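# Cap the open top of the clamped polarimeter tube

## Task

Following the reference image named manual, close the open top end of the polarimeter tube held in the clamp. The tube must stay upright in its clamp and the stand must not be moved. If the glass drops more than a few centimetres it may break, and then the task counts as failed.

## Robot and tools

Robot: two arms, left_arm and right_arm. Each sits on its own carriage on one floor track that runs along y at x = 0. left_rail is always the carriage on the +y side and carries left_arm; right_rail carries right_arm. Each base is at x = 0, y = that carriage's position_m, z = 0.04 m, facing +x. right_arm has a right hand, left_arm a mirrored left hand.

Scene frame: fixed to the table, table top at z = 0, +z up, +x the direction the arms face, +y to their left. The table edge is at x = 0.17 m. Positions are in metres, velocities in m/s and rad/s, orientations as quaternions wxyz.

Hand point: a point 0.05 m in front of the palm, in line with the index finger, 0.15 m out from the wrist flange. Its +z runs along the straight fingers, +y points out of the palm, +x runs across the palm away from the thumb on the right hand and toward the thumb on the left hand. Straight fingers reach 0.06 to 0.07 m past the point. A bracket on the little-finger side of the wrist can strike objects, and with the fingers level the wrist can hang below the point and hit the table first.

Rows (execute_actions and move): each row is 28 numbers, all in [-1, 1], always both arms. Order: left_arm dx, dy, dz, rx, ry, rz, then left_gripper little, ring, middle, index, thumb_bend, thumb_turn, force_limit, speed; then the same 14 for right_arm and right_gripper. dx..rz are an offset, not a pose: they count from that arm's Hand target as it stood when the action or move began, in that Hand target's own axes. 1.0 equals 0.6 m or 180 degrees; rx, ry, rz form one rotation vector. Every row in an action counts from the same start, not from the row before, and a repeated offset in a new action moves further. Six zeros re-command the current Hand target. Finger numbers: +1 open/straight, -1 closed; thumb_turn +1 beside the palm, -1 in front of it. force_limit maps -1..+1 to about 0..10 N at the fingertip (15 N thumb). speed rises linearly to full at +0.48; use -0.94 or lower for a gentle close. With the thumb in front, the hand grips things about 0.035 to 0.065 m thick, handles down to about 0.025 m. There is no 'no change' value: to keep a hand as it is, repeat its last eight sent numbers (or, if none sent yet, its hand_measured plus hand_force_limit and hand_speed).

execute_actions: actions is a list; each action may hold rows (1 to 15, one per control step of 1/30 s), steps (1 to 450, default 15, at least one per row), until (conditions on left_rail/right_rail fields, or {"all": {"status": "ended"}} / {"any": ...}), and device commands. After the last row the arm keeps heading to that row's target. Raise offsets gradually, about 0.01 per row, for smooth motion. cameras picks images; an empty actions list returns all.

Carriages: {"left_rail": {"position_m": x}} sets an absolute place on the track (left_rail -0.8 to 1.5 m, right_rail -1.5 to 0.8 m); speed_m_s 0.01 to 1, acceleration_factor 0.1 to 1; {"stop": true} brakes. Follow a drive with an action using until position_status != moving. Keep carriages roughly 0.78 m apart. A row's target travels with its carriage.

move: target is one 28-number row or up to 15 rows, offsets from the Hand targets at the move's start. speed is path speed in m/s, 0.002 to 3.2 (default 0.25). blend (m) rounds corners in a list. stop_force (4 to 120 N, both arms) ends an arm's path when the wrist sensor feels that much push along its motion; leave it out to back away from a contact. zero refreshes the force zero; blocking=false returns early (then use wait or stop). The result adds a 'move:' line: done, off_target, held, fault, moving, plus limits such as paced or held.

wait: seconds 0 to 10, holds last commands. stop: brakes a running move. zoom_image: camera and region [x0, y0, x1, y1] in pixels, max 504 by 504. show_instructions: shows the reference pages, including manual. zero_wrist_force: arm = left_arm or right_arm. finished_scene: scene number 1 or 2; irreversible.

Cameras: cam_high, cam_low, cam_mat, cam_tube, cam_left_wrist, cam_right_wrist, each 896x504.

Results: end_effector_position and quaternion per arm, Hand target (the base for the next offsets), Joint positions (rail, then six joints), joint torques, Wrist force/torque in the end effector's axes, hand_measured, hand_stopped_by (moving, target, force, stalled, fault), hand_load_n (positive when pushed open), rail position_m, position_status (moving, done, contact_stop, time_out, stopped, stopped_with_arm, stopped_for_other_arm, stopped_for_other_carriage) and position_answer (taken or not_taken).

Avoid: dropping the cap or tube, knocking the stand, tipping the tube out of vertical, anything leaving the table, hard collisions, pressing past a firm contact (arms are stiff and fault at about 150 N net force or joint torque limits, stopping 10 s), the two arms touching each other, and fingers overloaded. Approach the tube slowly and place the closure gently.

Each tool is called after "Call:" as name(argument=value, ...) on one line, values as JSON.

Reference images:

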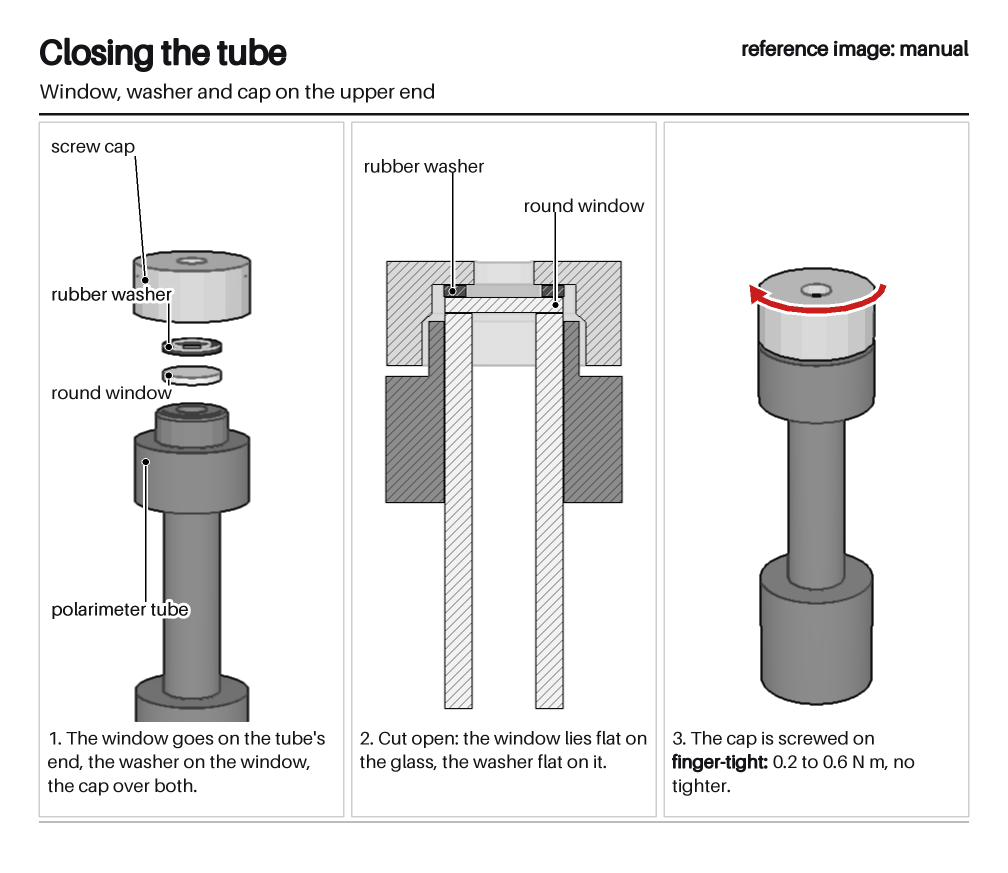

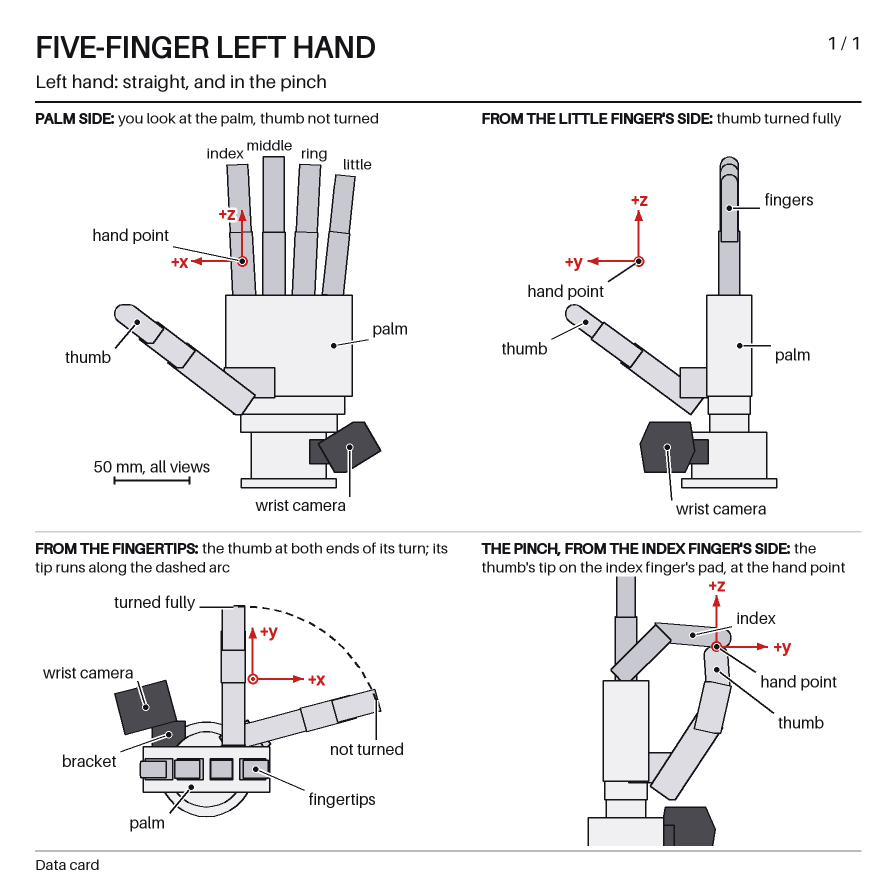

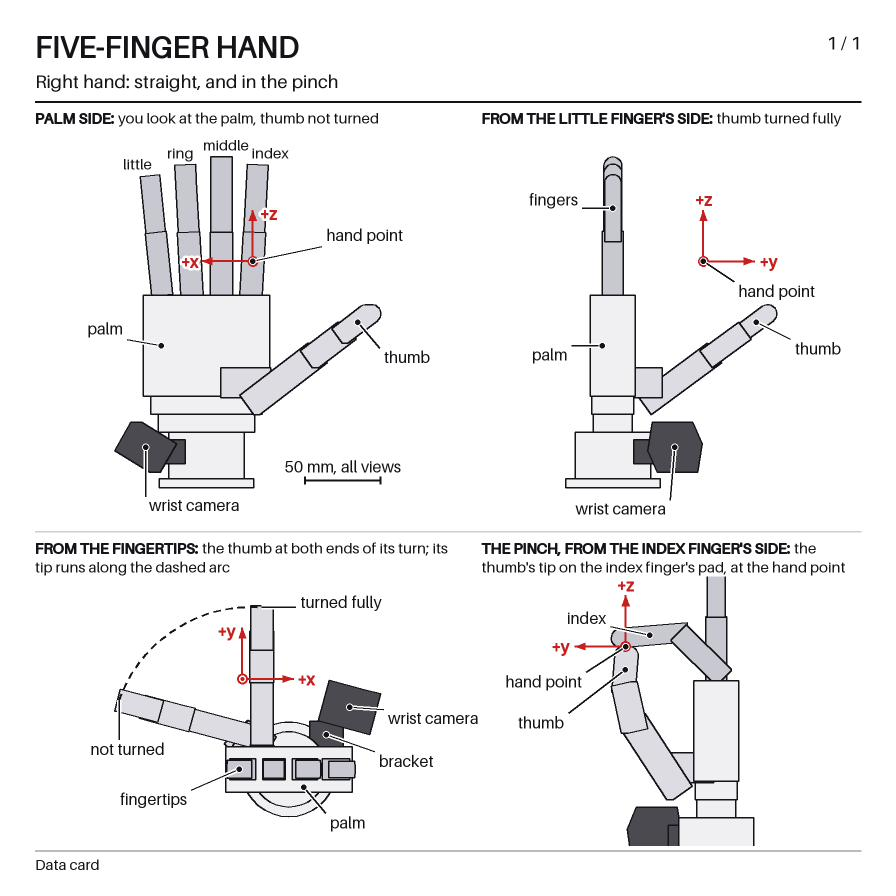

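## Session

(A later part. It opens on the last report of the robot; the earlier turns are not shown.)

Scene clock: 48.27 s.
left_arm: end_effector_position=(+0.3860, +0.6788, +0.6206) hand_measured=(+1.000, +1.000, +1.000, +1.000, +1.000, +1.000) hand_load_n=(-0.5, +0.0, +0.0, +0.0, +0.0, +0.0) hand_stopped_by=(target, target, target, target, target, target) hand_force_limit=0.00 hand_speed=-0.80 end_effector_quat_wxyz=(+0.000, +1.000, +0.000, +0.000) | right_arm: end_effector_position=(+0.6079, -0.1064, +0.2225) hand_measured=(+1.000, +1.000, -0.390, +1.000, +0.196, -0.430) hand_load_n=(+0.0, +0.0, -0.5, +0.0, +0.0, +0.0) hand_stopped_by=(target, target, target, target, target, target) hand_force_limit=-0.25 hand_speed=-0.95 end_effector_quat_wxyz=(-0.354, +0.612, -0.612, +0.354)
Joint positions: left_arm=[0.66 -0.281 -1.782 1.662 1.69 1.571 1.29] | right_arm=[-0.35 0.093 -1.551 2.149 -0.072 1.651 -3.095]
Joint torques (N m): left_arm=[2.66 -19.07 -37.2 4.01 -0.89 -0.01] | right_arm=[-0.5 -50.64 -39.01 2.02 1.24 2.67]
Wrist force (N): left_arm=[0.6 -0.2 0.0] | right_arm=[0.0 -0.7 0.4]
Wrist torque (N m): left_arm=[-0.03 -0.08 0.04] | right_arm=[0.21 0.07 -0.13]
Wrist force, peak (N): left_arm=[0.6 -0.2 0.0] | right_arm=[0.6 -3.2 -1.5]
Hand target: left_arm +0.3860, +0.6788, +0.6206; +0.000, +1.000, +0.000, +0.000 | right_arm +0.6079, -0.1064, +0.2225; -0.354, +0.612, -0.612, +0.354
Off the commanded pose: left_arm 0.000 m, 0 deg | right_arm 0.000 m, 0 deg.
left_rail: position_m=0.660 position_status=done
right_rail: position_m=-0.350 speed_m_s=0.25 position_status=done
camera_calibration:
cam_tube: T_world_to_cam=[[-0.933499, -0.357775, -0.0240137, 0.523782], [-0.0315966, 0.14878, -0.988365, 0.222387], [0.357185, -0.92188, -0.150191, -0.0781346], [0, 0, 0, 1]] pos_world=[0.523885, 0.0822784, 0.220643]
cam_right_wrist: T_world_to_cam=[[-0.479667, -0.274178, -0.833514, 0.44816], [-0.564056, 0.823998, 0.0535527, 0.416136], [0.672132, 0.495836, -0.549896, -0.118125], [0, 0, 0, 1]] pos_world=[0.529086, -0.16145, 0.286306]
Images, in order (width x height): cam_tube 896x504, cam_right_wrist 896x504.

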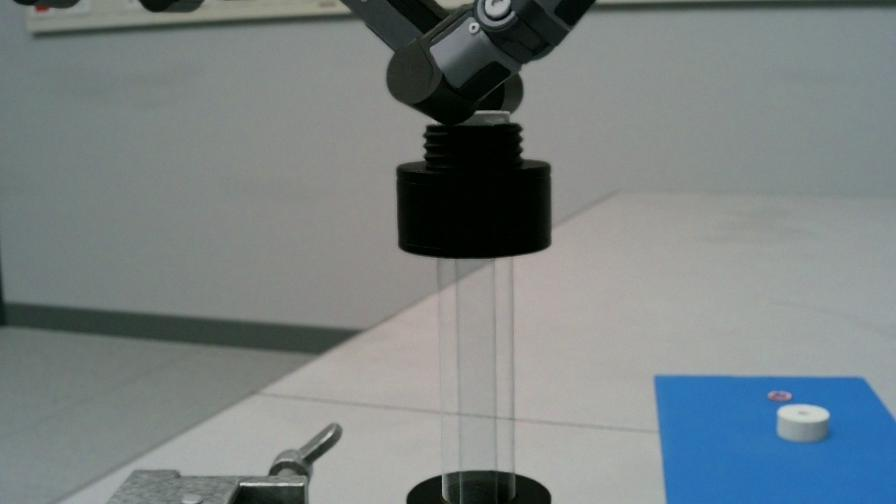

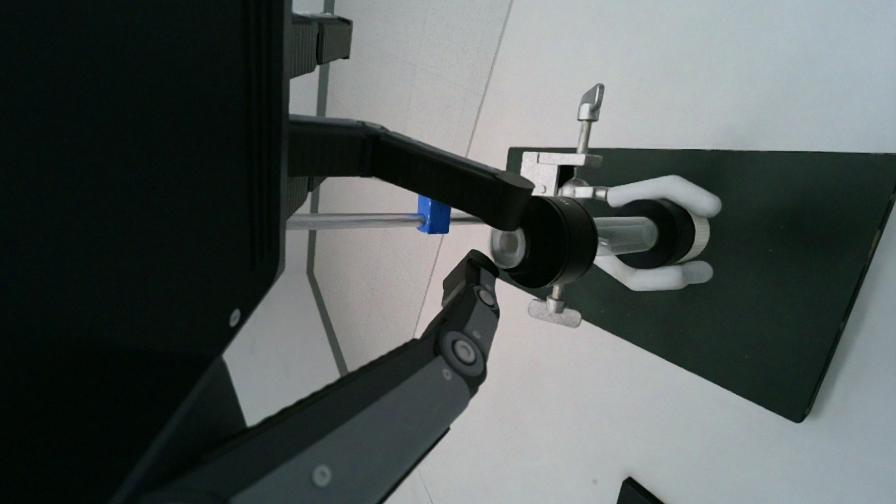

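Call:
move(target=[[0,0,0,0,0,0,1,1,1,1,1,1,0,-0.8,0,0,0,0,0,0,1,1,-0.39,1,0.195,-0.28,-0.25,-0.8],[0,0,0,0,0,0,1,1,1,1,1,1,0,-0.8,0.004,0,0,0,0,0,1,1,-0.39,1,0.195,-0.28,-0.25,-0.8],[0,0,0,0,0,0,1,1,1,1,1,1,0,-0.8,0.004,-0.02887,-0.01667,0,0,0,1,1,-0.39,1,0.195,-0.28,-0.25,-0.8],[0,0,0,0,0,0,1,1,1,1,1,1,0,-0.8,0.004,-0.14434,-0.08333,0,0,0,1,1,-0.39,1,0.195,-0.28,-0.25,-0.8]], speed=[0.01,0.01,0.02,0.12], blend=[0,0,0.002,0], cameras=["cam_right_wrist","cam_tube"])

Call:
zoom_image(camera="cam_right_wrist", region=[540, 150, 720, 290])

Call:
zoom_image(camera="cam_tube", region=[400, 60, 550, 180])

Scene clock: 52.37 s.
left_arm: end_effector_position=(+0.3860, +0.6788, +0.6206) hand_measured=(+1.000, +1.000, +1.000, +1.000, +1.000, +1.000) hand_load_n=(+0.0, +0.0, +0.0, +0.0, +0.0, +0.0) hand_stopped_by=(target, target, target, target, target, target) hand_force_limit=0.00 hand_speed=-0.80 end_effector_quat_wxyz=(+0.000, +1.000, +0.000, +0.000) | right_arm: end_effector_position=(+0.6079, -0.1087, +0.3223) hand_measured=(+1.000, +1.000, -0.390, +1.000, +0.196, -0.280) hand_load_n=(+0.0, +0.0, +0.0, +0.0, +0.0, +0.0) hand_stopped_by=(target, target, target, target, target, target) hand_force_limit=-0.25 hand_speed=-0.80 end_effector_quat_wxyz=(-0.354, +0.612, -0.612, +0.354)
Joint positions: left_arm=[0.66 -0.281 -1.782 1.662 1.69 1.571 1.29] | right_arm=[-0.35 0.087 -1.643 2.038 0.129 1.646 -3.098]
Joint torques (N m): left_arm=[2.19 -18.91 -36.91 4.16 -0.96 0.23] | right_arm=[-11.47 -49.46 -46.49 2.32 -0.67 1.67]
Wrist force (N): left_arm=[0.0 0.1 -0.1] | right_arm=[-0.3 -0.1 0.6]
Wrist torque (N m): left_arm=[0.01 0.00 0.00] | right_arm=[0.22 0.12 0.09]
Wrist force, peak (N): left_arm=[-0.1 -0.4 -0.4] | right_arm=[0.1 -1.2 0.0]
Hand target: left_arm +0.3860, +0.6788, +0.6206; +0.000, +1.000, +0.000, +0.000 | right_arm +0.6079, -0.1088, +0.3225; -0.354, +0.612, -0.612, +0.354
Off the commanded pose: left_arm 0.000 m, 0 deg | right_arm 0.000 m, 0 deg.
left_rail: position_m=0.660 position_status=done
right_rail: position_m=-0.350 speed_m_s=0.25 position_status=done
move: done
camera_calibration:
cam_tube: T_world_to_cam=[[-0.933499, -0.357775, -0.0240137, 0.523782], [-0.0315966, 0.14878, -0.988365, 0.222387], [0.357185, -0.92188, -0.150191, -0.0781346], [0, 0, 0, 1]] pos_world=[0.523885, 0.0822784, 0.220643]
cam_right_wrist: T_world_to_cam=[[-0.479611, -0.274136, -0.833561, 0.530744], [-0.564059, 0.823996, 0.0535559, 0.412625], [0.672169, 0.495863, -0.549826, -0.0620246], [0, 0, 0, 1]] pos_world=[0.528986, -0.16375, 0.386206]
Images, in order (width x height): cam_tube 896x504, cam_right_wrist 896x504.

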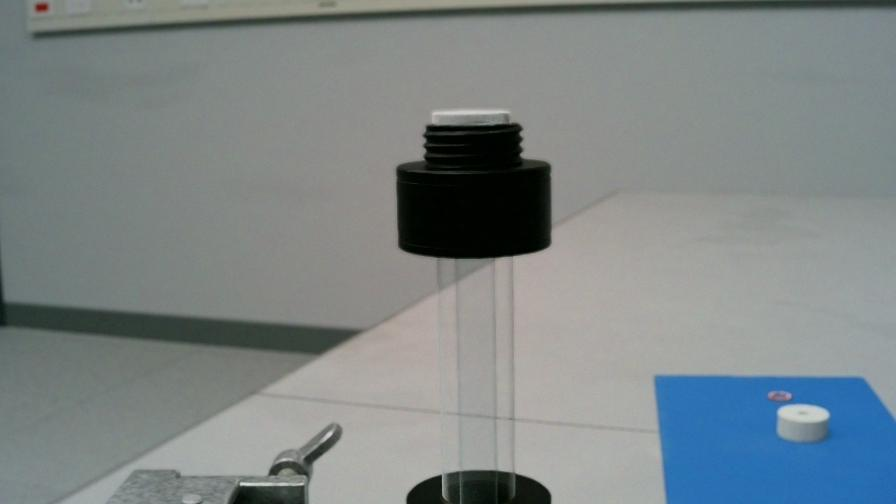

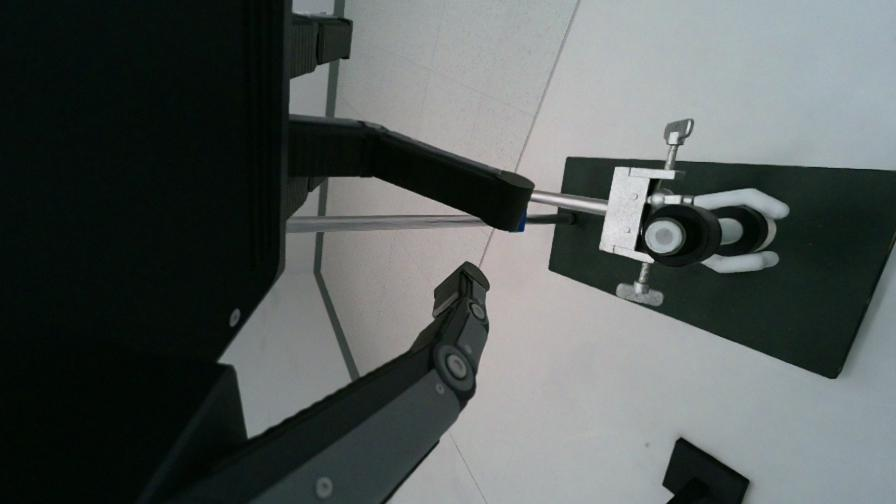

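Scaled by 2.800.

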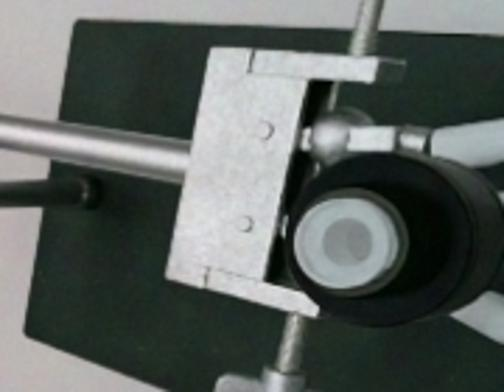

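Scaled by 3.360.

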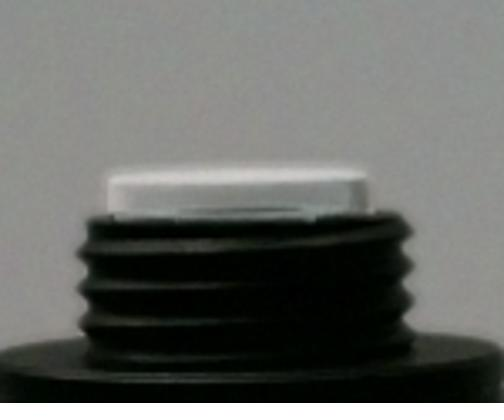

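Call:
execute_actions(actions=[{"right_rail":{"position_m":-0.823,"speed_m_s":0.5,"acceleration_factor":0.35},"steps":120,"until":{"right_rail":{"position_status":["!=","moving"]}}}])

Call:
move(target=[0,0,0,0,0,0,1,1,1,1,1,1,0,-0.8,0.07133,0.44975,0.19598,0,0,0,1,1,-0.39,1,0.195,-0.28,-0.25,-0.8], speed=0.2, cameras=["cam_right_wrist"])

Call:
zoom_image(camera="cam_right_wrist", region=[440, 180, 620, 320])

Scene clock: 55.40 s.
left_arm: end_effector_position=(+0.3860, +0.6788, +0.6206) hand_measured=(+1.000, +1.000, +1.000, +1.000, +1.000, +1.000) hand_load_n=(+0.0, +0.0, +0.0, +0.0, +0.0, +0.0) hand_stopped_by=(target, target, target, target, target, target) hand_force_limit=0.00 hand_speed=-0.80 end_effector_quat_wxyz=(+0.000, +1.000, +0.000, +0.000) | right_arm: end_effector_position=(+0.6079, -0.5818, +0.3225) hand_measured=(+1.000, +1.000, -0.390, +1.000, +0.196, -0.280) hand_load_n=(-0.5, +0.0, +0.0, +0.0, +0.0, +0.0) hand_stopped_by=(target, target, target, target, target, target) hand_force_limit=-0.25 hand_speed=-0.80 end_effector_quat_wxyz=(-0.354, +0.612, -0.612, +0.354)
Joint positions: left_arm=[0.66 -0.281 -1.782 1.662 1.69 1.571 1.29] | right_arm=[-0.823 0.087 -1.643 2.038 0.13 1.646 -3.098]
Joint torques (N m): left_arm=[1.45 -20.11 -37 4.11 -1 -0.01] | right_arm=[-2.82 -46.92 -43.23 2.3 -1.24 -1.02]
Wrist force (N): left_arm=[0.2 0.0 0.0] | right_arm=[-0.2 -0.1 0.9]
Wrist torque (N m): left_arm=[0.00 -0.02 0.01] | right_arm=[0.21 0.09 0.10]
Wrist force, peak (N): left_arm=[0.1 -0.1 -0.4] | right_arm=[-1.8 0.3 1.1]
Hand target: left_arm +0.3860, +0.6788, +0.6206; +0.000, +1.000, +0.000, +0.000 | right_arm +0.6079, -0.5818, +0.3225; -0.354, +0.612, -0.612, +0.354
Off the commanded pose: left_arm 0.000 m, 0 deg | right_arm 0.000 m, 0 deg.
left_rail: position_m=0.660 position_status=done
right_rail: position_m=-0.823 speed_m_s=0.50 position_status=done

Scene clock: 57.67 s.
left_arm: end_effector_position=(+0.3860, +0.6788, +0.6206) hand_measured=(+1.000, +1.000, +1.000, +1.000, +1.000, +1.000) hand_load_n=(+0.0, +0.0, +0.0, +0.0, +0.0, +0.0) hand_stopped_by=(target, target, target, target, target, target) hand_force_limit=0.00 hand_speed=-0.80 end_effector_quat_wxyz=(+0.000, +1.000, +0.000, +0.000) | right_arm: end_effector_position=(+0.5749, -0.6246, +0.0301) hand_measured=(+1.000, +1.000, -0.390, +1.000, +0.196, -0.280) hand_load_n=(+0.0, +0.0, +0.0, +0.0, +0.0, +0.0) hand_stopped_by=(target, target, target, target, target, target) hand_force_limit=-0.25 hand_speed=-0.80 end_effector_quat_wxyz=(-0.354, +0.612, -0.612, +0.354)
Joint positions: left_arm=[0.66 -0.281 -1.782 1.662 1.69 1.571 1.29] | right_arm=[-0.823 -0.018 -1.329 2.38 -0.528 1.555 -3.151]
Joint torques (N m): left_arm=[0.07 -20.04 -37.26 4.33 -0.8 -0.26] | right_arm=[-12.86 -22.62 -13.85 -1.77 -2.51 -3.4]
Wrist force (N): left_arm=[-0.2 0.0 0.3] | right_arm=[-0.5 0.0 0.4]
Wrist torque (N m): left_arm=[-0.01 0.04 -0.01] | right_arm=[0.21 0.10 0.09]
Wrist force, peak (N): left_arm=[-0.2 -0.4 -0.4] | right_arm=[-0.2 1.2 1.0]
Hand target: left_arm +0.3860, +0.6788, +0.6206; +0.000, +1.000, +0.000, +0.000 | right_arm +0.5750, -0.6246, +0.0300; -0.354, +0.612, -0.612, +0.354
Off the commanded pose: left_arm 0.000 m, 0 deg | right_arm 0.000 m, 0 deg.
left_rail: position_m=0.660 position_status=done
right_rail: position_m=-0.823 speed_m_s=0.50 position_status=done
move: done
camera_calibration:
cam_right_wrist: T_world_to_cam=[[-0.479667, -0.274178, -0.833514, 0.129967], [-0.564056, 0.823998, 0.0535527, 0.834816], [0.672132, 0.495836, -0.549896, 0.0552529], [0, 0, 0, 1]] pos_world=[0.496086, -0.67965, 0.0940059]
Images, in order (width x height): cam_right_wrist 896x504.

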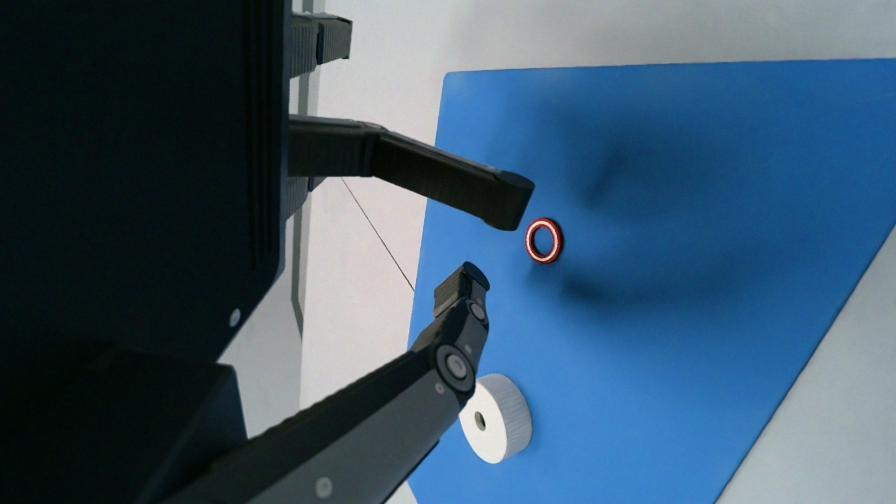

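Scaled by 2.800.

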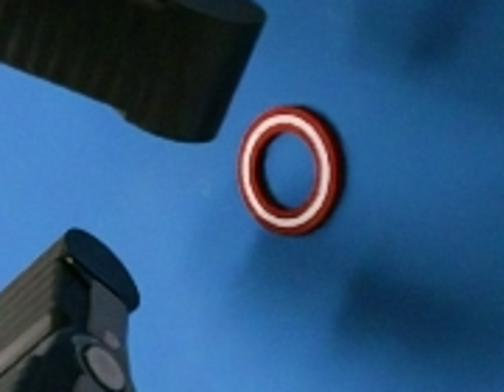

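Call:
move(target=[0,0,0,0,0,0,1,1,1,1,1,1,0,-0.8,0.00467,0.02143,0.01122,0,0,0,1,1,-0.39,1,0.195,-0.28,-0.25,-0.8], speed=0.03, cameras=["cam_right_wrist"])

Call:
zoom_image(camera="cam_right_wrist", region=[440, 180, 620, 320])

Scene clock: 59.00 s.
left_arm: end_effector_position=(+0.3860, +0.6788, +0.6206) hand_measured=(+1.000, +1.000, +1.000, +1.000, +1.000, +1.000) hand_load_n=(+0.0, +0.0, +0.0, +0.0, +0.0, +0.0) hand_stopped_by=(target, target, target, target, target, target) hand_force_limit=0.00 hand_speed=-0.80 end_effector_quat_wxyz=(+0.000, +1.000, +0.000, +0.000) | right_arm: end_effector_position=(+0.5744, -0.6274, +0.0156) hand_measured=(+1.000, +1.000, -0.390, +1.000, +0.196, -0.280) hand_load_n=(+0.0, +0.0, +0.0, +0.0, +0.0, +0.0) hand_stopped_by=(target, target, target, target, target, target) hand_force_limit=-0.25 hand_speed=-0.80 end_effector_quat_wxyz=(-0.354, +0.612, -0.612, +0.354)
Joint positions: left_arm=[0.66 -0.281 -1.782 1.662 1.69 1.571 1.29] | right_arm=[-0.823 -0.025 -1.301 2.389 -0.565 1.549 -3.155]
Joint torques (N m): left_arm=[0.47 -19.67 -37.35 4.55 -0.71 0.09] | right_arm=[-10.87 -20.77 -13.38 -2.18 -2.15 -3.34]
Wrist force (N): left_arm=[-0.3 0.0 -0.1] | right_arm=[-0.5 0.0 0.6]
Wrist torque (N m): left_arm=[0.00 0.05 -0.02] | right_arm=[0.20 0.10 0.08]
Wrist force, peak (N): left_arm=[0.3 0.2 -0.2] | right_arm=[-1.1 -0.1 0.4]
Hand target: left_arm +0.3860, +0.6788, +0.6206; +0.000, +1.000, +0.000, +0.000 | right_arm +0.5744, -0.6274, +0.0155; -0.354, +0.612, -0.612, +0.354
Off the commanded pose: left_arm 0.000 m, 0 deg | right_arm 0.000 m, 0 deg.
left_rail: position_m=0.660 position_status=done
right_rail: position_m=-0.823 speed_m_s=0.50 position_status=done
move: done
camera_calibration:
cam_right_wrist: T_world_to_cam=[[-0.479667, -0.274178, -0.833514, 0.116873], [-0.564056, 0.823998, 0.0535527, 0.837618], [0.672132, 0.495836, -0.549896, 0.0490038], [0, 0, 0, 1]] pos_world=[0.495586, -0.68245, 0.0795059]
Images, in order (width x height): cam_right_wrist 896x504.

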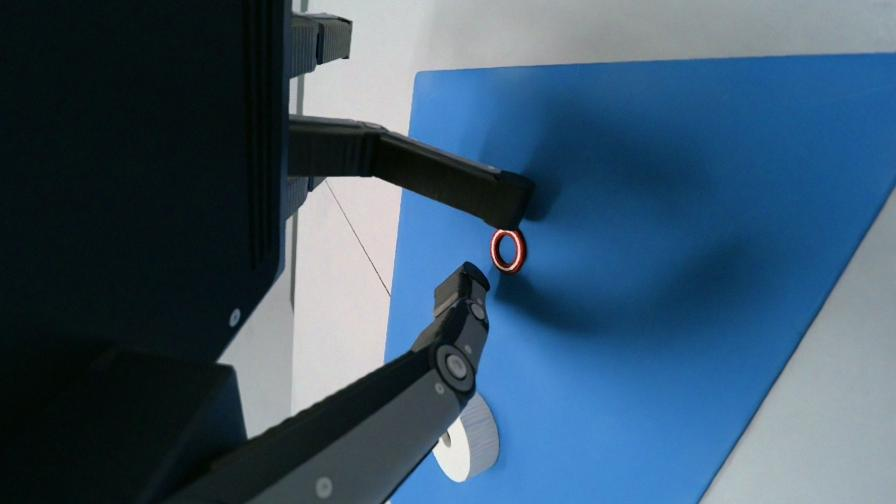

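Scaled by 2.800.

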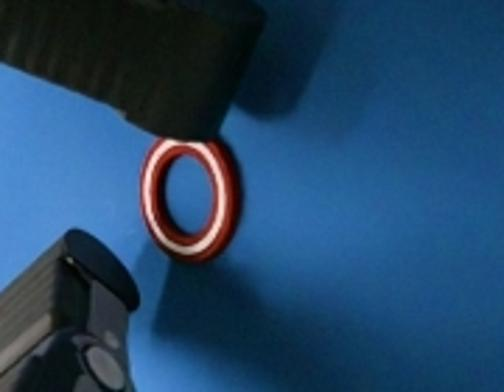

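Call:
move(target=[0,0,0,0,0,0,1,1,1,1,1,1,0,-0.8,0,0.0065,0.00375,0,0,0,1,1,-0.39,1,0.195,-0.28,-0.25,-0.8], speed=0.008, stop_force=4, cameras=["cam_right_wrist"])

Call:
zoom_image(camera="cam_right_wrist", region=[440, 180, 620, 320])

Scene clock: 62.37 s.
left_arm: end_effector_position=(+0.3860, +0.6788, +0.6206) hand_measured=(+1.000, +1.000, +1.000, +1.000, +1.000, +1.000) hand_load_n=(+0.0, +0.0, +0.0, +0.0, +0.0, +0.0) hand_stopped_by=(target, target, target, target, target, target) hand_force_limit=0.00 hand_speed=-0.80 end_effector_quat_wxyz=(+0.000, +1.000, +0.000, +0.000) | right_arm: end_effector_position=(+0.5744, -0.6274, +0.0128) hand_measured=(+1.000, +1.000, -0.390, +1.000, +0.196, -0.280) hand_load_n=(+0.0, +0.0, -1.0, +0.0, +0.0, +0.0) hand_stopped_by=(target, target, target, target, target, target) hand_force_limit=-0.25 hand_speed=-0.80 end_effector_quat_wxyz=(-0.354, +0.612, -0.612, +0.354)
Joint positions: left_arm=[0.66 -0.281 -1.782 1.662 1.69 1.571 1.29] | right_arm=[-0.823 -0.025 -1.295 2.39 -0.572 1.549 -3.155]
Joint torques (N m): left_arm=[1.95 -17.11 -37.7 4.35 -0.82 -0.09] | right_arm=[-4.85 -54.7 -24.12 4.12 -0.77 -3.19]
Wrist force (N): left_arm=[0.0 0.1 -0.3] | right_arm=[-0.8 -4.2 -0.3]
Wrist torque (N m): left_arm=[0.03 -0.01 0.01] | right_arm=[0.17 0.14 -0.02]
Wrist force, peak (N): left_arm=[-0.4 -0.2 -0.3] | right_arm=[-0.9 -7.7 -1.5]
Hand target: left_arm +0.3860, +0.6788, +0.6206; +0.000, +1.000, +0.000, +0.000 | right_arm +0.5744, -0.6274, +0.0128; -0.354, +0.612, -0.612, +0.354 (not the last commanded pose)
Off the commanded pose: left_arm 0.000 m, 0 deg | right_arm 0.002 m, 0 deg.
left_rail: position_m=0.660 position_status=done
right_rail: position_m=-0.823 speed_m_s=0.50 position_status=done
move: contact (right_arm)
camera_calibration:
cam_right_wrist: T_world_to_cam=[[-0.479611, -0.274136, -0.833561, 0.114433], [-0.564059, 0.823996, 0.0535559, 0.837855], [0.672169, 0.495863, -0.549826, 0.0474537], [0, 0, 0, 1]] pos_world=[0.495586, -0.68255, 0.0766057]
Images, in order (width x height): cam_right_wrist 896x504.

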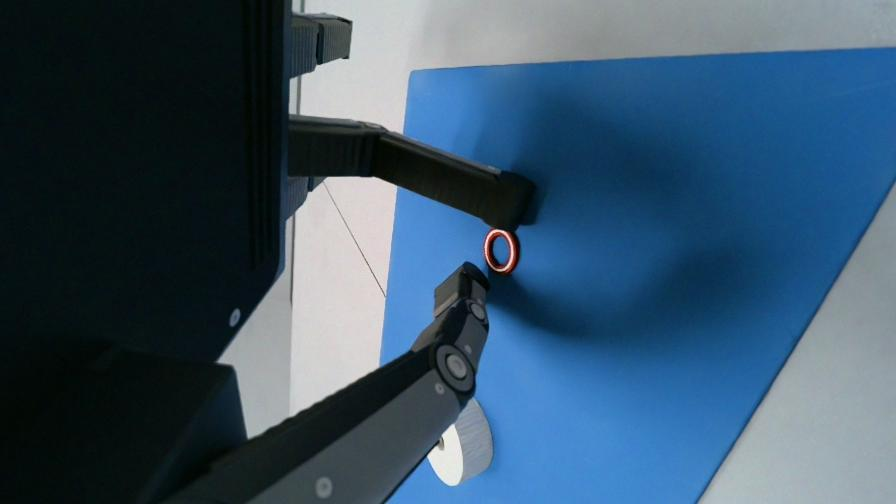

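Scaled by 2.800.

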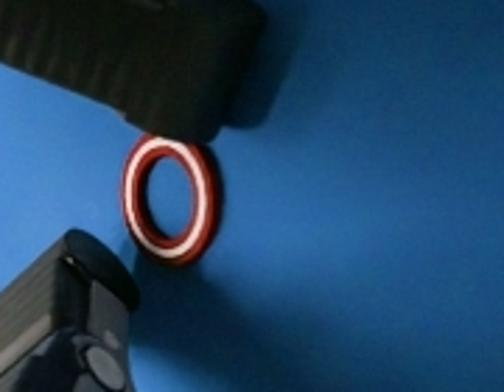

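Call:
move(target=[0,0,0,0,0,0,1,1,1,1,1,1,0,-0.8,0,-0.00058,-0.00033,0,0,0,1,1,-0.39,1,0.195,-0.28,-0.25,-0.8], speed=0.01)

Call:
execute_actions(actions=[{"rows":[[0,0,0,0,0,0,1,1,1,1,1,1,0,-0.8,0,0,0,0,0,0,1,1,-0.39,1,0.195,-0.65,-0.5,-0.94]],"steps":75}], cameras=["cam_right_wrist"])

Call:
zoom_image(camera="cam_right_wrist", region=[440, 180, 620, 320])

Scene clock: 63.33 s.
left_arm: end_effector_position=(+0.3860, +0.6788, +0.6206) hand_measured=(+1.000, +1.000, +1.000, +1.000, +1.000, +1.000) hand_load_n=(+0.0, +0.0, +0.0, +0.0, +0.0, +0.0) hand_stopped_by=(target, target, target, target, target, target) hand_force_limit=0.00 hand_speed=-0.80 end_effector_quat_wxyz=(+0.000, +1.000, +0.000, +0.000) | right_arm: end_effector_position=(+0.5744, -0.6274, +0.0131) hand_measured=(+1.000, +1.000, -0.390, +1.000, +0.196, -0.280) hand_load_n=(+0.0, +0.0, +0.0, +0.0, +0.0, +0.0) hand_stopped_by=(target, target, target, target, target, target) hand_force_limit=-0.25 hand_speed=-0.80 end_effector_quat_wxyz=(-0.354, +0.612, -0.612, +0.354)
Joint positions: left_arm=[0.66 -0.281 -1.782 1.662 1.69 1.571 1.29] | right_arm=[-0.823 -0.025 -1.296 2.39 -0.571 1.549 -3.155]
Joint torques (N m): left_arm=[2.4 -19.43 -37.32 4.07 -1.11 0.07] | right_arm=[-1.66 -59.01 -26.84 3.04 -0.5 -3.26]
Wrist force (N): left_arm=[0.0 0.0 0.3] | right_arm=[-0.6 0.0 0.8]
Wrist torque (N m): left_arm=[-0.01 0.01 0.00] | right_arm=[0.19 0.10 0.07]
Wrist force, peak (N): left_arm=[0.0 -0.2 -0.3] | right_arm=[-0.6 -4.4 -0.3]
Hand target: left_arm +0.3860, +0.6788, +0.6206; +0.000, +1.000, +0.000, +0.000 | right_arm +0.5744, -0.6274, +0.0132; -0.354, +0.612, -0.612, +0.354
Off the commanded pose: left_arm 0.000 m, 0 deg | right_arm 0.000 m, 0 deg.
left_rail: position_m=0.660 position_status=done
right_rail: position_m=-0.823 speed_m_s=0.50 position_status=done
move: done

Scene clock: 66.03 s.
left_arm: end_effector_position=(+0.3860, +0.6788, +0.6206) hand_measured=(+1.000, +1.000, +1.000, +1.000, +1.000, +1.000) hand_load_n=(+0.0, -0.5, +0.0, +0.0, +0.0, +0.0) hand_stopped_by=(target, target, target, target, target, target) hand_force_limit=0.00 hand_speed=-0.80 end_effector_quat_wxyz=(+0.000, +1.000, +0.000, +0.000) | right_arm: end_effector_position=(+0.5744, -0.6274, +0.0132) hand_measured=(+1.000, +1.000, -0.390, +1.000, +0.196, -0.476) hand_load_n=(+0.0, +0.0, +0.0, +0.0, +0.0, +4.0) hand_stopped_by=(target, target, target, target, target, force) hand_force_limit=-0.50 hand_speed=-0.94 end_effector_quat_wxyz=(-0.354, +0.612, -0.612, +0.354)
Joint positions: left_arm=[0.66 -0.281 -1.782 1.662 1.69 1.571 1.29] | right_arm=[-0.823 -0.025 -1.296 2.39 -0.571 1.549 -3.155]
Joint torques (N m): left_arm=[-0.24 -18.35 -37.08 4.55 -1.03 -0.02] | right_arm=[-1.32 -53.88 -23.15 2.39 0.87 -2.94]
Wrist force (N): left_arm=[0.0 0.1 -0.1] | right_arm=[-1.8 -1.4 0.0]
Wrist torque (N m): left_arm=[0.02 -0.01 0.00] | right_arm=[0.20 0.13 0.09]
Wrist force, peak (N): left_arm=[-0.3 -0.3 -0.3] | right_arm=[-2.1 -1.8 0.0]
Hand target: left_arm +0.3860, +0.6788, +0.6206; +0.000, +1.000, +0.000, +0.000 | right_arm +0.5744, -0.6274, +0.0132; -0.354, +0.612, -0.612, +0.354
Off the commanded pose: left_arm 0.000 m, 0 deg | right_arm 0.000 m, 0 deg.
left_rail: position_m=0.660 position_status=done
right_rail: position_m=-0.823 speed_m_s=0.50 position_status=done
camera_calibration:
cam_right_wrist: T_world_to_cam=[[-0.479611, -0.274136, -0.833561, 0.114794], [-0.564059, 0.823996, 0.0535559, 0.837752], [0.672169, 0.495863, -0.549826, 0.047624], [0, 0, 0, 1]] pos_world=[0.495586, -0.68245, 0.0770057]
Images, in order (width x height): cam_right_wrist 896x504.

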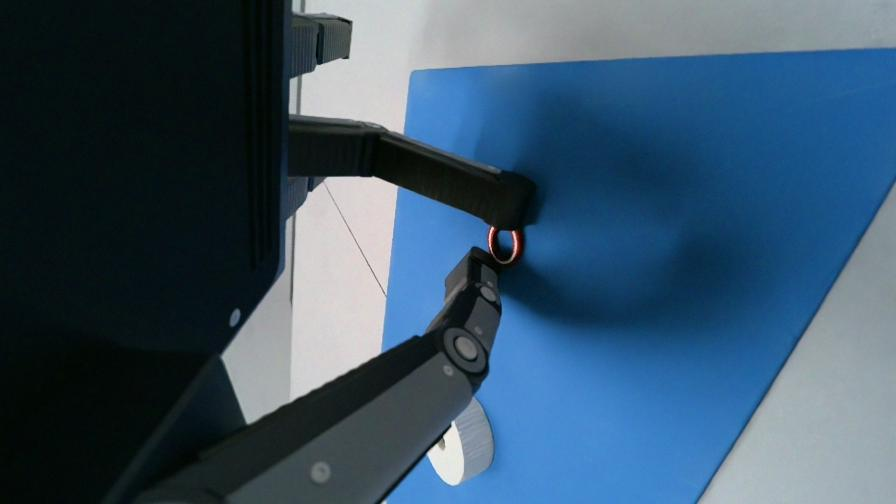

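Scaled by 2.800.

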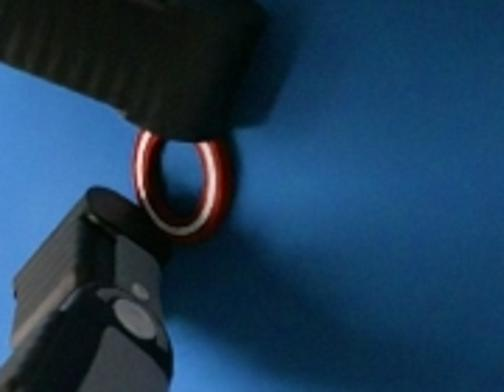

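Call:
move(target=[0,0,0,0,0,0,1,1,1,1,1,1,0,-0.8,0,-0.00043,-0.00025,0,0,0,1,1,-0.39,1,0.195,-0.65,-0.5,-0.94], speed=0.01)

Call:
execute_actions(actions=[{"rows":[[0,0,0,0,0,0,1,1,1,1,1,1,0,-0.8,0,0,0,0,0,0,1,1,-0.39,1,0.195,-0.8,-0.25,-0.94]],"steps":40}])

Call:
move(target=[0,0,0,0,0,0,1,1,1,1,1,1,0,-0.8,0,-0.02887,-0.01667,0,0,0,1,1,-0.39,1,0.195,-0.8,-0.25,-0.94], speed=0.02, cameras=["cam_right_wrist"])

Call:
zoom_image(camera="cam_right_wrist", region=[440, 180, 620, 320])

Scene clock: 67.10 s.
left_arm: end_effector_position=(+0.3860, +0.6788, +0.6206) hand_measured=(+1.000, +1.000, +1.000, +1.000, +1.000, +1.000) hand_load_n=(+0.0, +0.0, +0.0, +0.0, +0.0, +0.0) hand_stopped_by=(target, target, target, target, target, target) hand_force_limit=0.00 hand_speed=-0.80 end_effector_quat_wxyz=(+0.000, +1.000, +0.000, +0.000) | right_arm: end_effector_position=(+0.5744, -0.6274, +0.0134) hand_measured=(+1.000, +1.000, -0.390, +1.000, +0.196, -0.476) hand_load_n=(+0.0, +0.0, +0.0, +0.0, +0.5, +3.5) hand_stopped_by=(target, target, target, target, target, force) hand_force_limit=-0.50 hand_speed=-0.94 end_effector_quat_wxyz=(-0.354, +0.612, -0.612, +0.354)
Joint positions: left_arm=[0.66 -0.281 -1.782 1.662 1.69 1.571 1.29] | right_arm=[-0.823 -0.025 -1.297 2.39 -0.57 1.549 -3.155]
Joint torques (N m): left_arm=[0.55 -18.53 -36.75 4.31 -1.01 0.01] | right_arm=[-0.39 -59.67 -26.48 3.01 0.5 -2.87]
Wrist force (N): left_arm=[0.0 -0.2 -0.3] | right_arm=[-0.6 -0.5 0.6]
Wrist torque (N m): left_arm=[-0.01 -0.01 0.01] | right_arm=[0.19 0.08 0.09]
Wrist force, peak (N): left_arm=[0.2 -0.5 0.0] | right_arm=[-1.9 -1.8 -0.2]
Hand target: left_arm +0.3860, +0.6788, +0.6206; +0.000, +1.000, +0.000, +0.000 | right_arm +0.5744, -0.6274, +0.0135; -0.354, +0.612, -0.612, +0.354
Off the commanded pose: left_arm 0.000 m, 0 deg | right_arm 0.000 m, 0 deg.
left_rail: position_m=0.660 position_status=done
right_rail: position_m=-0.823 speed_m_s=0.50 position_status=done
move: done

Scene clock: 68.63 s.
left_arm: end_effector_position=(+0.3860, +0.6788, +0.6206) hand_measured=(+1.000, +1.000, +1.000, +1.000, +1.000, +1.000) hand_load_n=(+0.0, +0.0, +0.0, +0.0, +0.0, +0.0) hand_stopped_by=(target, target, target, target, target, target) hand_force_limit=0.00 hand_speed=-0.80 end_effector_quat_wxyz=(+0.000, +1.000, +0.000, +0.000) | right_arm: end_effector_position=(+0.5744, -0.6274, +0.0135) hand_measured=(+1.000, +1.000, -0.390, +1.000, +0.196, -0.492) hand_load_n=(+0.0, +0.0, +0.0, +0.0, +1.5, +5.5) hand_stopped_by=(target, target, target, target, target, force) hand_force_limit=-0.25 hand_speed=-0.94 end_effector_quat_wxyz=(-0.354, +0.612, -0.612, +0.354)
Joint positions: left_arm=[0.66 -0.281 -1.782 1.662 1.69 1.571 1.29] | right_arm=[-0.823 -0.025 -1.297 2.39 -0.57 1.549 -3.155]
Joint torques (N m): left_arm=[0.02 -18.11 -36.75 4.31 -1.04 -0.01] | right_arm=[-0.27 -56.79 -27.08 3.03 0.8 -3.09]
Wrist force (N): left_arm=[0.1 0.0 -0.2] | right_arm=[-0.5 -0.6 0.5]
Wrist torque (N m): left_arm=[0.02 -0.02 0.01] | right_arm=[0.20 0.05 0.10]
Wrist force, peak (N): left_arm=[-0.4 -0.1 -0.3] | right_arm=[-0.9 -1.1 0.3]
Hand target: left_arm +0.3860, +0.6788, +0.6206; +0.000, +1.000, +0.000, +0.000 | right_arm +0.5744, -0.6274, +0.0135; -0.354, +0.612, -0.612, +0.354
Off the commanded pose: left_arm 0.000 m, 0 deg | right_arm 0.000 m, 0 deg.
left_rail: position_m=0.660 position_status=done
right_rail: position_m=-0.823 speed_m_s=0.50 position_status=done

Scene clock: 70.03 s.
left_arm: end_effector_position=(+0.3860, +0.6788, +0.6206) hand_measured=(+1.000, +1.000, +1.000, +1.000, +1.000, +1.000) hand_load_n=(+0.0, +0.0, +0.0, +0.0, +0.0, +0.0) hand_stopped_by=(target, target, target, target, target, target) hand_force_limit=0.00 hand_speed=-0.80 end_effector_quat_wxyz=(+0.000, +1.000, +0.000, +0.000) | right_arm: end_effector_position=(+0.5744, -0.6274, +0.0333) hand_measured=(+1.000, +1.000, -0.390, +1.000, +0.196, -0.492) hand_load_n=(+0.0, +0.0, -0.5, +0.0, +2.0, +5.5) hand_stopped_by=(target, target, target, target, target, force) hand_force_limit=-0.25 hand_speed=-0.94 end_effector_quat_wxyz=(-0.354, +0.612, -0.612, +0.354)
Joint positions: left_arm=[0.66 -0.281 -1.782 1.662 1.69 1.571 1.29] | right_arm=[-0.823 -0.025 -1.338 2.382 -0.521 1.549 -3.155]
Joint torques (N m): left_arm=[2.35 -18.82 -38.05 4.48 -1.1 -0.06] | right_arm=[0.6 -53.23 -28.65 2.69 1.13 -0.97]
Wrist force (N): left_arm=[0.1 0.1 -0.3] | right_arm=[-0.7 -0.1 0.3]
Wrist torque (N m): left_arm=[0.03 -0.02 0.01] | right_arm=[0.20 0.12 0.08]
Wrist force, peak (N): left_arm=[-0.3 0.4 0.4] | right_arm=[-1.0 -0.7 0.4]
Hand target: left_arm +0.3860, +0.6788, +0.6206; +0.000, +1.000, +0.000, +0.000 | right_arm +0.5744, -0.6274, +0.0335; -0.354, +0.612, -0.612, +0.354
Off the commanded pose: left_arm 0.000 m, 0 deg | right_arm 0.000 m, 0 deg.
left_rail: position_m=0.660 position_status=done
right_rail: position_m=-0.823 speed_m_s=0.50 position_status=done
move: done
camera_calibration:
cam_right_wrist: T_world_to_cam=[[-0.479611, -0.274136, -0.833561, 0.131631], [-0.564059, 0.823996, 0.0535559, 0.83667], [0.672169, 0.495863, -0.549826, 0.0587305], [0, 0, 0, 1]] pos_world=[0.495586, -0.68245, 0.0972057]
Images, in order (width x height): cam_right_wrist 896x504.

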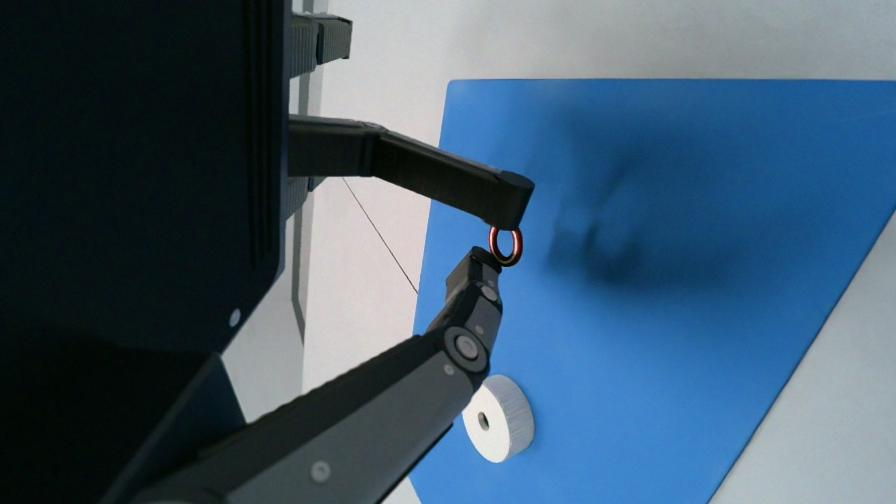

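Scaled by 2.800.

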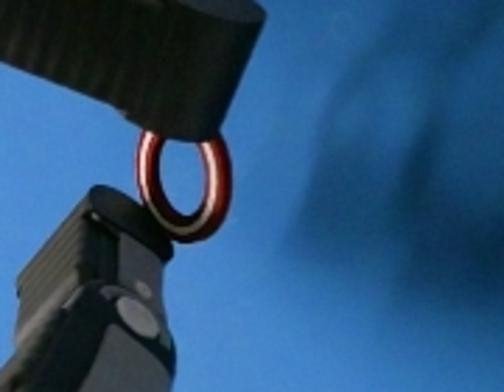

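Call:
move(target=[0,0,0,0,0,0,1,1,1,1,1,1,0,-0.8,-0.07967,-0.44615,-0.1939,0,0,0,1,1,-0.39,1,0.195,-0.8,-0.25,-0.94], speed=0.13)

Call:
execute_actions(actions=[{"right_rail":{"position_m":-0.35,"speed_m_s":0.3,"acceleration_factor":0.15},"steps":180,"until":{"right_rail":{"position_status":["!=","moving"]}}}])

Call:
move(target=[0,0,0,0,0,0,1,1,1,1,1,1,0,-0.8,0,0.13712,0.07917,0,0,0,1,1,-0.39,1,0.195,-0.8,-0.25,-0.94], speed=0.08, cameras=["cam_right_wrist","cam_tube"])

Call:
zoom_image(camera="cam_right_wrist", region=[440, 180, 620, 320])

Call:
zoom_image(camera="cam_tube", region=[400, 60, 550, 180])

Scene clock: 74.30 s.
left_arm: end_effector_position=(+0.3860, +0.6788, +0.6206) hand_measured=(+1.000, +1.000, +1.000, +1.000, +1.000, +1.000) hand_load_n=(+0.0, +0.0, +0.0, +0.0, +0.0, +0.0) hand_stopped_by=(target, target, target, target, target, target) hand_force_limit=0.00 hand_speed=-0.80 end_effector_quat_wxyz=(+0.000, +1.000, +0.000, +0.000) | right_arm: end_effector_position=(+0.6073, -0.5796, +0.3233) hand_measured=(+1.000, +1.000, -0.390, +1.000, +0.196, -0.492) hand_load_n=(+0.0, +0.0, +0.0, +0.0, +2.0, +5.5) hand_stopped_by=(target, target, target, target, target, force) hand_force_limit=-0.25 hand_speed=-0.94 end_effector_quat_wxyz=(-0.354, +0.612, -0.612, +0.354)
Joint positions: left_arm=[0.66 -0.281 -1.782 1.662 1.69 1.571 1.29] | right_arm=[-0.823 0.093 -1.643 2.036 0.131 1.651 -3.096]
Joint torques (N m): left_arm=[0.24 -17.64 -37.5 4.45 -0.65 0] | right_arm=[6.21 -47.09 -44.58 3.09 2.5 3.23]
Wrist force (N): left_arm=[-0.2 0.1 -0.1] | right_arm=[-0.1 0.1 0.7]
Wrist torque (N m): left_arm=[0.03 0.02 -0.01] | right_arm=[0.25 0.07 -0.11]
Wrist force, peak (N): left_arm=[0.0 0.3 -0.5] | right_arm=[-0.7 -0.8 0.7]
Hand target: left_arm +0.3860, +0.6788, +0.6206; +0.000, +1.000, +0.000, +0.000 | right_arm +0.6073, -0.5796, +0.3235; -0.354, +0.612, -0.612, +0.354
Off the commanded pose: left_arm 0.000 m, 0 deg | right_arm 0.000 m, 0 deg.
left_rail: position_m=0.660 position_status=done
right_rail: position_m=-0.823 speed_m_s=0.50 position_status=done
move: done

Scene clock: 77.23 s.
left_arm: end_effector_position=(+0.3860, +0.6788, +0.6206) hand_measured=(+1.000, +1.000, +1.000, +1.000, +1.000, +1.000) hand_load_n=(+0.0, +0.0, +0.0, +0.0, +0.0, +0.0) hand_stopped_by=(target, target, target, target, target, target) hand_force_limit=0.00 hand_speed=-0.80 end_effector_quat_wxyz=(+0.000, +1.000, +0.000, +0.000) | right_arm: end_effector_position=(+0.6073, -0.1066, +0.3235) hand_measured=(+1.000, +1.000, -0.390, +1.000, +0.196, -0.492) hand_load_n=(+0.0, +0.0, -0.5, -0.5, +2.0, +5.5) hand_stopped_by=(target, target, target, target, target, force) hand_force_limit=-0.25 hand_speed=-0.94 end_effector_quat_wxyz=(-0.354, +0.612, -0.612, +0.354)
Joint positions: left_arm=[0.66 -0.281 -1.782 1.662 1.69 1.571 1.29] | right_arm=[-0.35 0.093 -1.643 2.036 0.132 1.651 -3.096]
Joint torques (N m): left_arm=[0.44 -17.61 -37.46 4.48 -1.3 -0.19] | right_arm=[3.09 -44.23 -42.7 1.69 1.76 2.92]
Wrist force (N): left_arm=[0.1 -0.1 -0.2] | right_arm=[-0.3 -0.1 1.1]
Wrist torque (N m): left_arm=[-0.01 -0.01 0.01] | right_arm=[0.20 0.09 -0.14]
Wrist force, peak (N): left_arm=[-0.3 -0.1 -0.4] | right_arm=[-0.5 0.0 1.4]
Hand target: left_arm +0.3860, +0.6788, +0.6206; +0.000, +1.000, +0.000, +0.000 | right_arm +0.6073, -0.1066, +0.3235; -0.354, +0.612, -0.612, +0.354
Off the commanded pose: left_arm 0.000 m, 0 deg | right_arm 0.000 m, 0 deg.
left_rail: position_m=0.660 position_status=done
right_rail: position_m=-0.350 speed_m_s=0.30 position_status=done

Scene clock: 78.97 s.
left_arm: end_effector_position=(+0.3860, +0.6788, +0.6206) hand_measured=(+1.000, +1.000, +1.000, +1.000, +1.000, +1.000) hand_load_n=(+0.0, +0.0, +0.0, +0.0, +0.0, +0.0) hand_stopped_by=(target, target, target, target, target, target) hand_force_limit=0.00 hand_speed=-0.80 end_effector_quat_wxyz=(+0.000, +1.000, +0.000, +0.000) | right_arm: end_effector_position=(+0.6073, -0.1066, +0.2286) hand_measured=(+1.000, +1.000, -0.390, +1.000, +0.196, -0.492) hand_load_n=(+0.0, +0.0, -0.5, +0.0, +2.0, +5.0) hand_stopped_by=(target, target, target, target, target, force) hand_force_limit=-0.25 hand_speed=-0.94 end_effector_quat_wxyz=(-0.354, +0.612, -0.612, +0.354)
Joint positions: left_arm=[0.66 -0.281 -1.782 1.662 1.69 1.571 1.29] | right_arm=[-0.35 0.092 -1.559 2.143 -0.06 1.651 -3.096]
Joint torques (N m): left_arm=[1.03 -15.99 -36.88 4.38 -1.05 0.26] | right_arm=[2.55 -14.66 -28.6 -1.7 0.92 -2.23]
Wrist force (N): left_arm=[-0.3 -0.3 -0.1] | right_arm=[-0.1 -0.3 0.5]
Wrist torque (N m): left_arm=[-0.04 0.05 0.00] | right_arm=[0.18 0.06 -0.12]
Wrist force, peak (N): left_arm=[0.2 -0.2 -0.4] | right_arm=[-0.1 -0.1 1.1]
Hand target: left_arm +0.3860, +0.6788, +0.6206; +0.000, +1.000, +0.000, +0.000 | right_arm +0.6073, -0.1066, +0.2285; -0.354, +0.612, -0.612, +0.354
Off the commanded pose: left_arm 0.000 m, 0 deg | right_arm 0.000 m, 0 deg.
left_rail: position_m=0.660 position_status=done
right_rail: position_m=-0.350 speed_m_s=0.30 position_status=done
move: done
camera_calibration:
cam_tube: T_world_to_cam=[[-0.933499, -0.357775, -0.0240137, 0.523782], [-0.0315966, 0.14878, -0.988365, 0.222387], [0.357185, -0.92188, -0.150191, -0.0781346], [0, 0, 0, 1]] pos_world=[0.523885, 0.0822784, 0.220643]
cam_right_wrist: T_world_to_cam=[[-0.479611, -0.274136, -0.833561, 0.452975], [-0.564059, 0.823996, 0.0535559, 0.415631], [0.672169, 0.495863, -0.549826, -0.114249], [0, 0, 0, 1]] pos_world=[0.528486, -0.16165, 0.292506]
Images, in order (width x height): cam_tube 896x504, cam_right_wrist 896x504.

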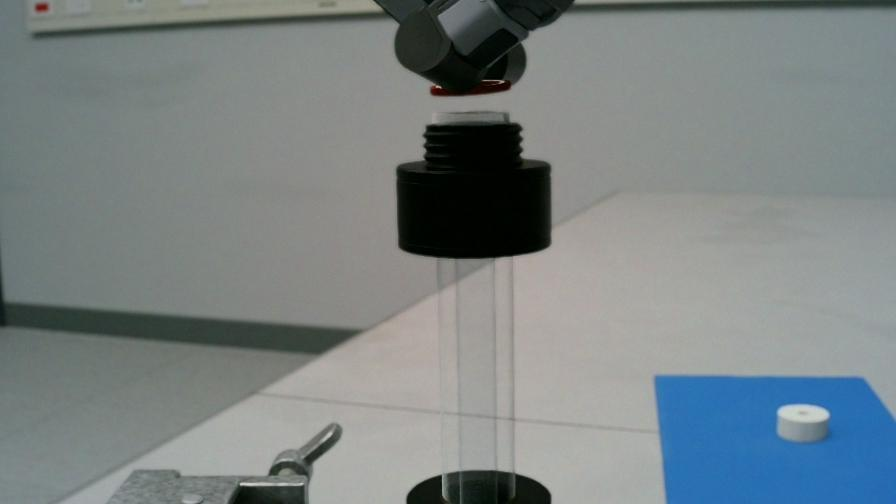

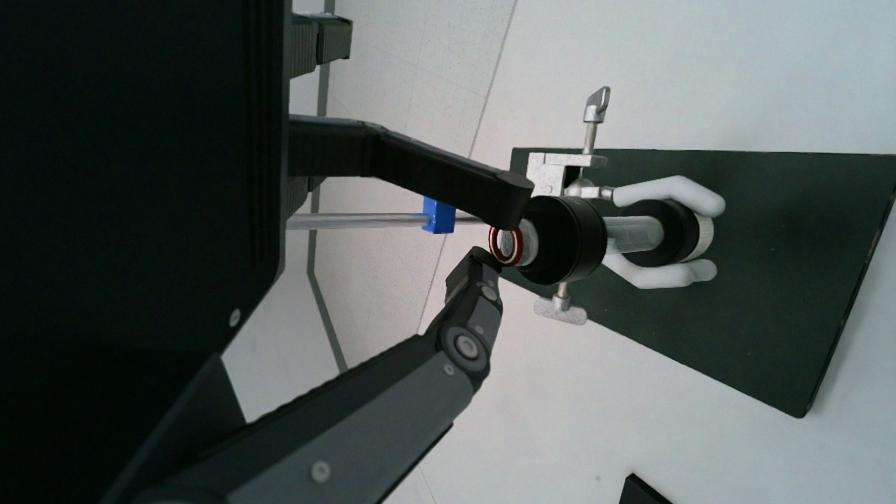

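Scaled by 2.800.

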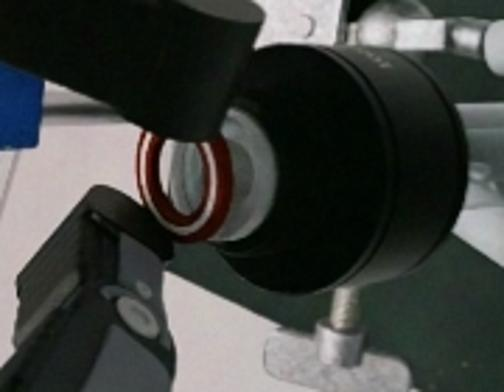

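Scaled by 3.360.

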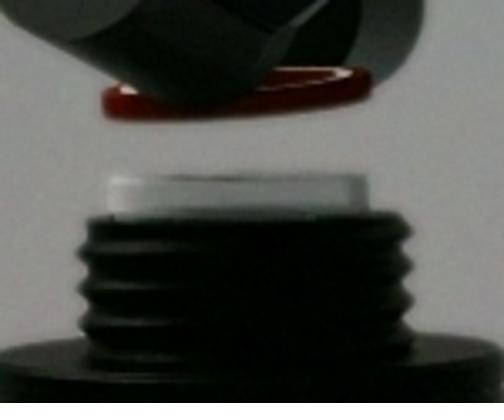

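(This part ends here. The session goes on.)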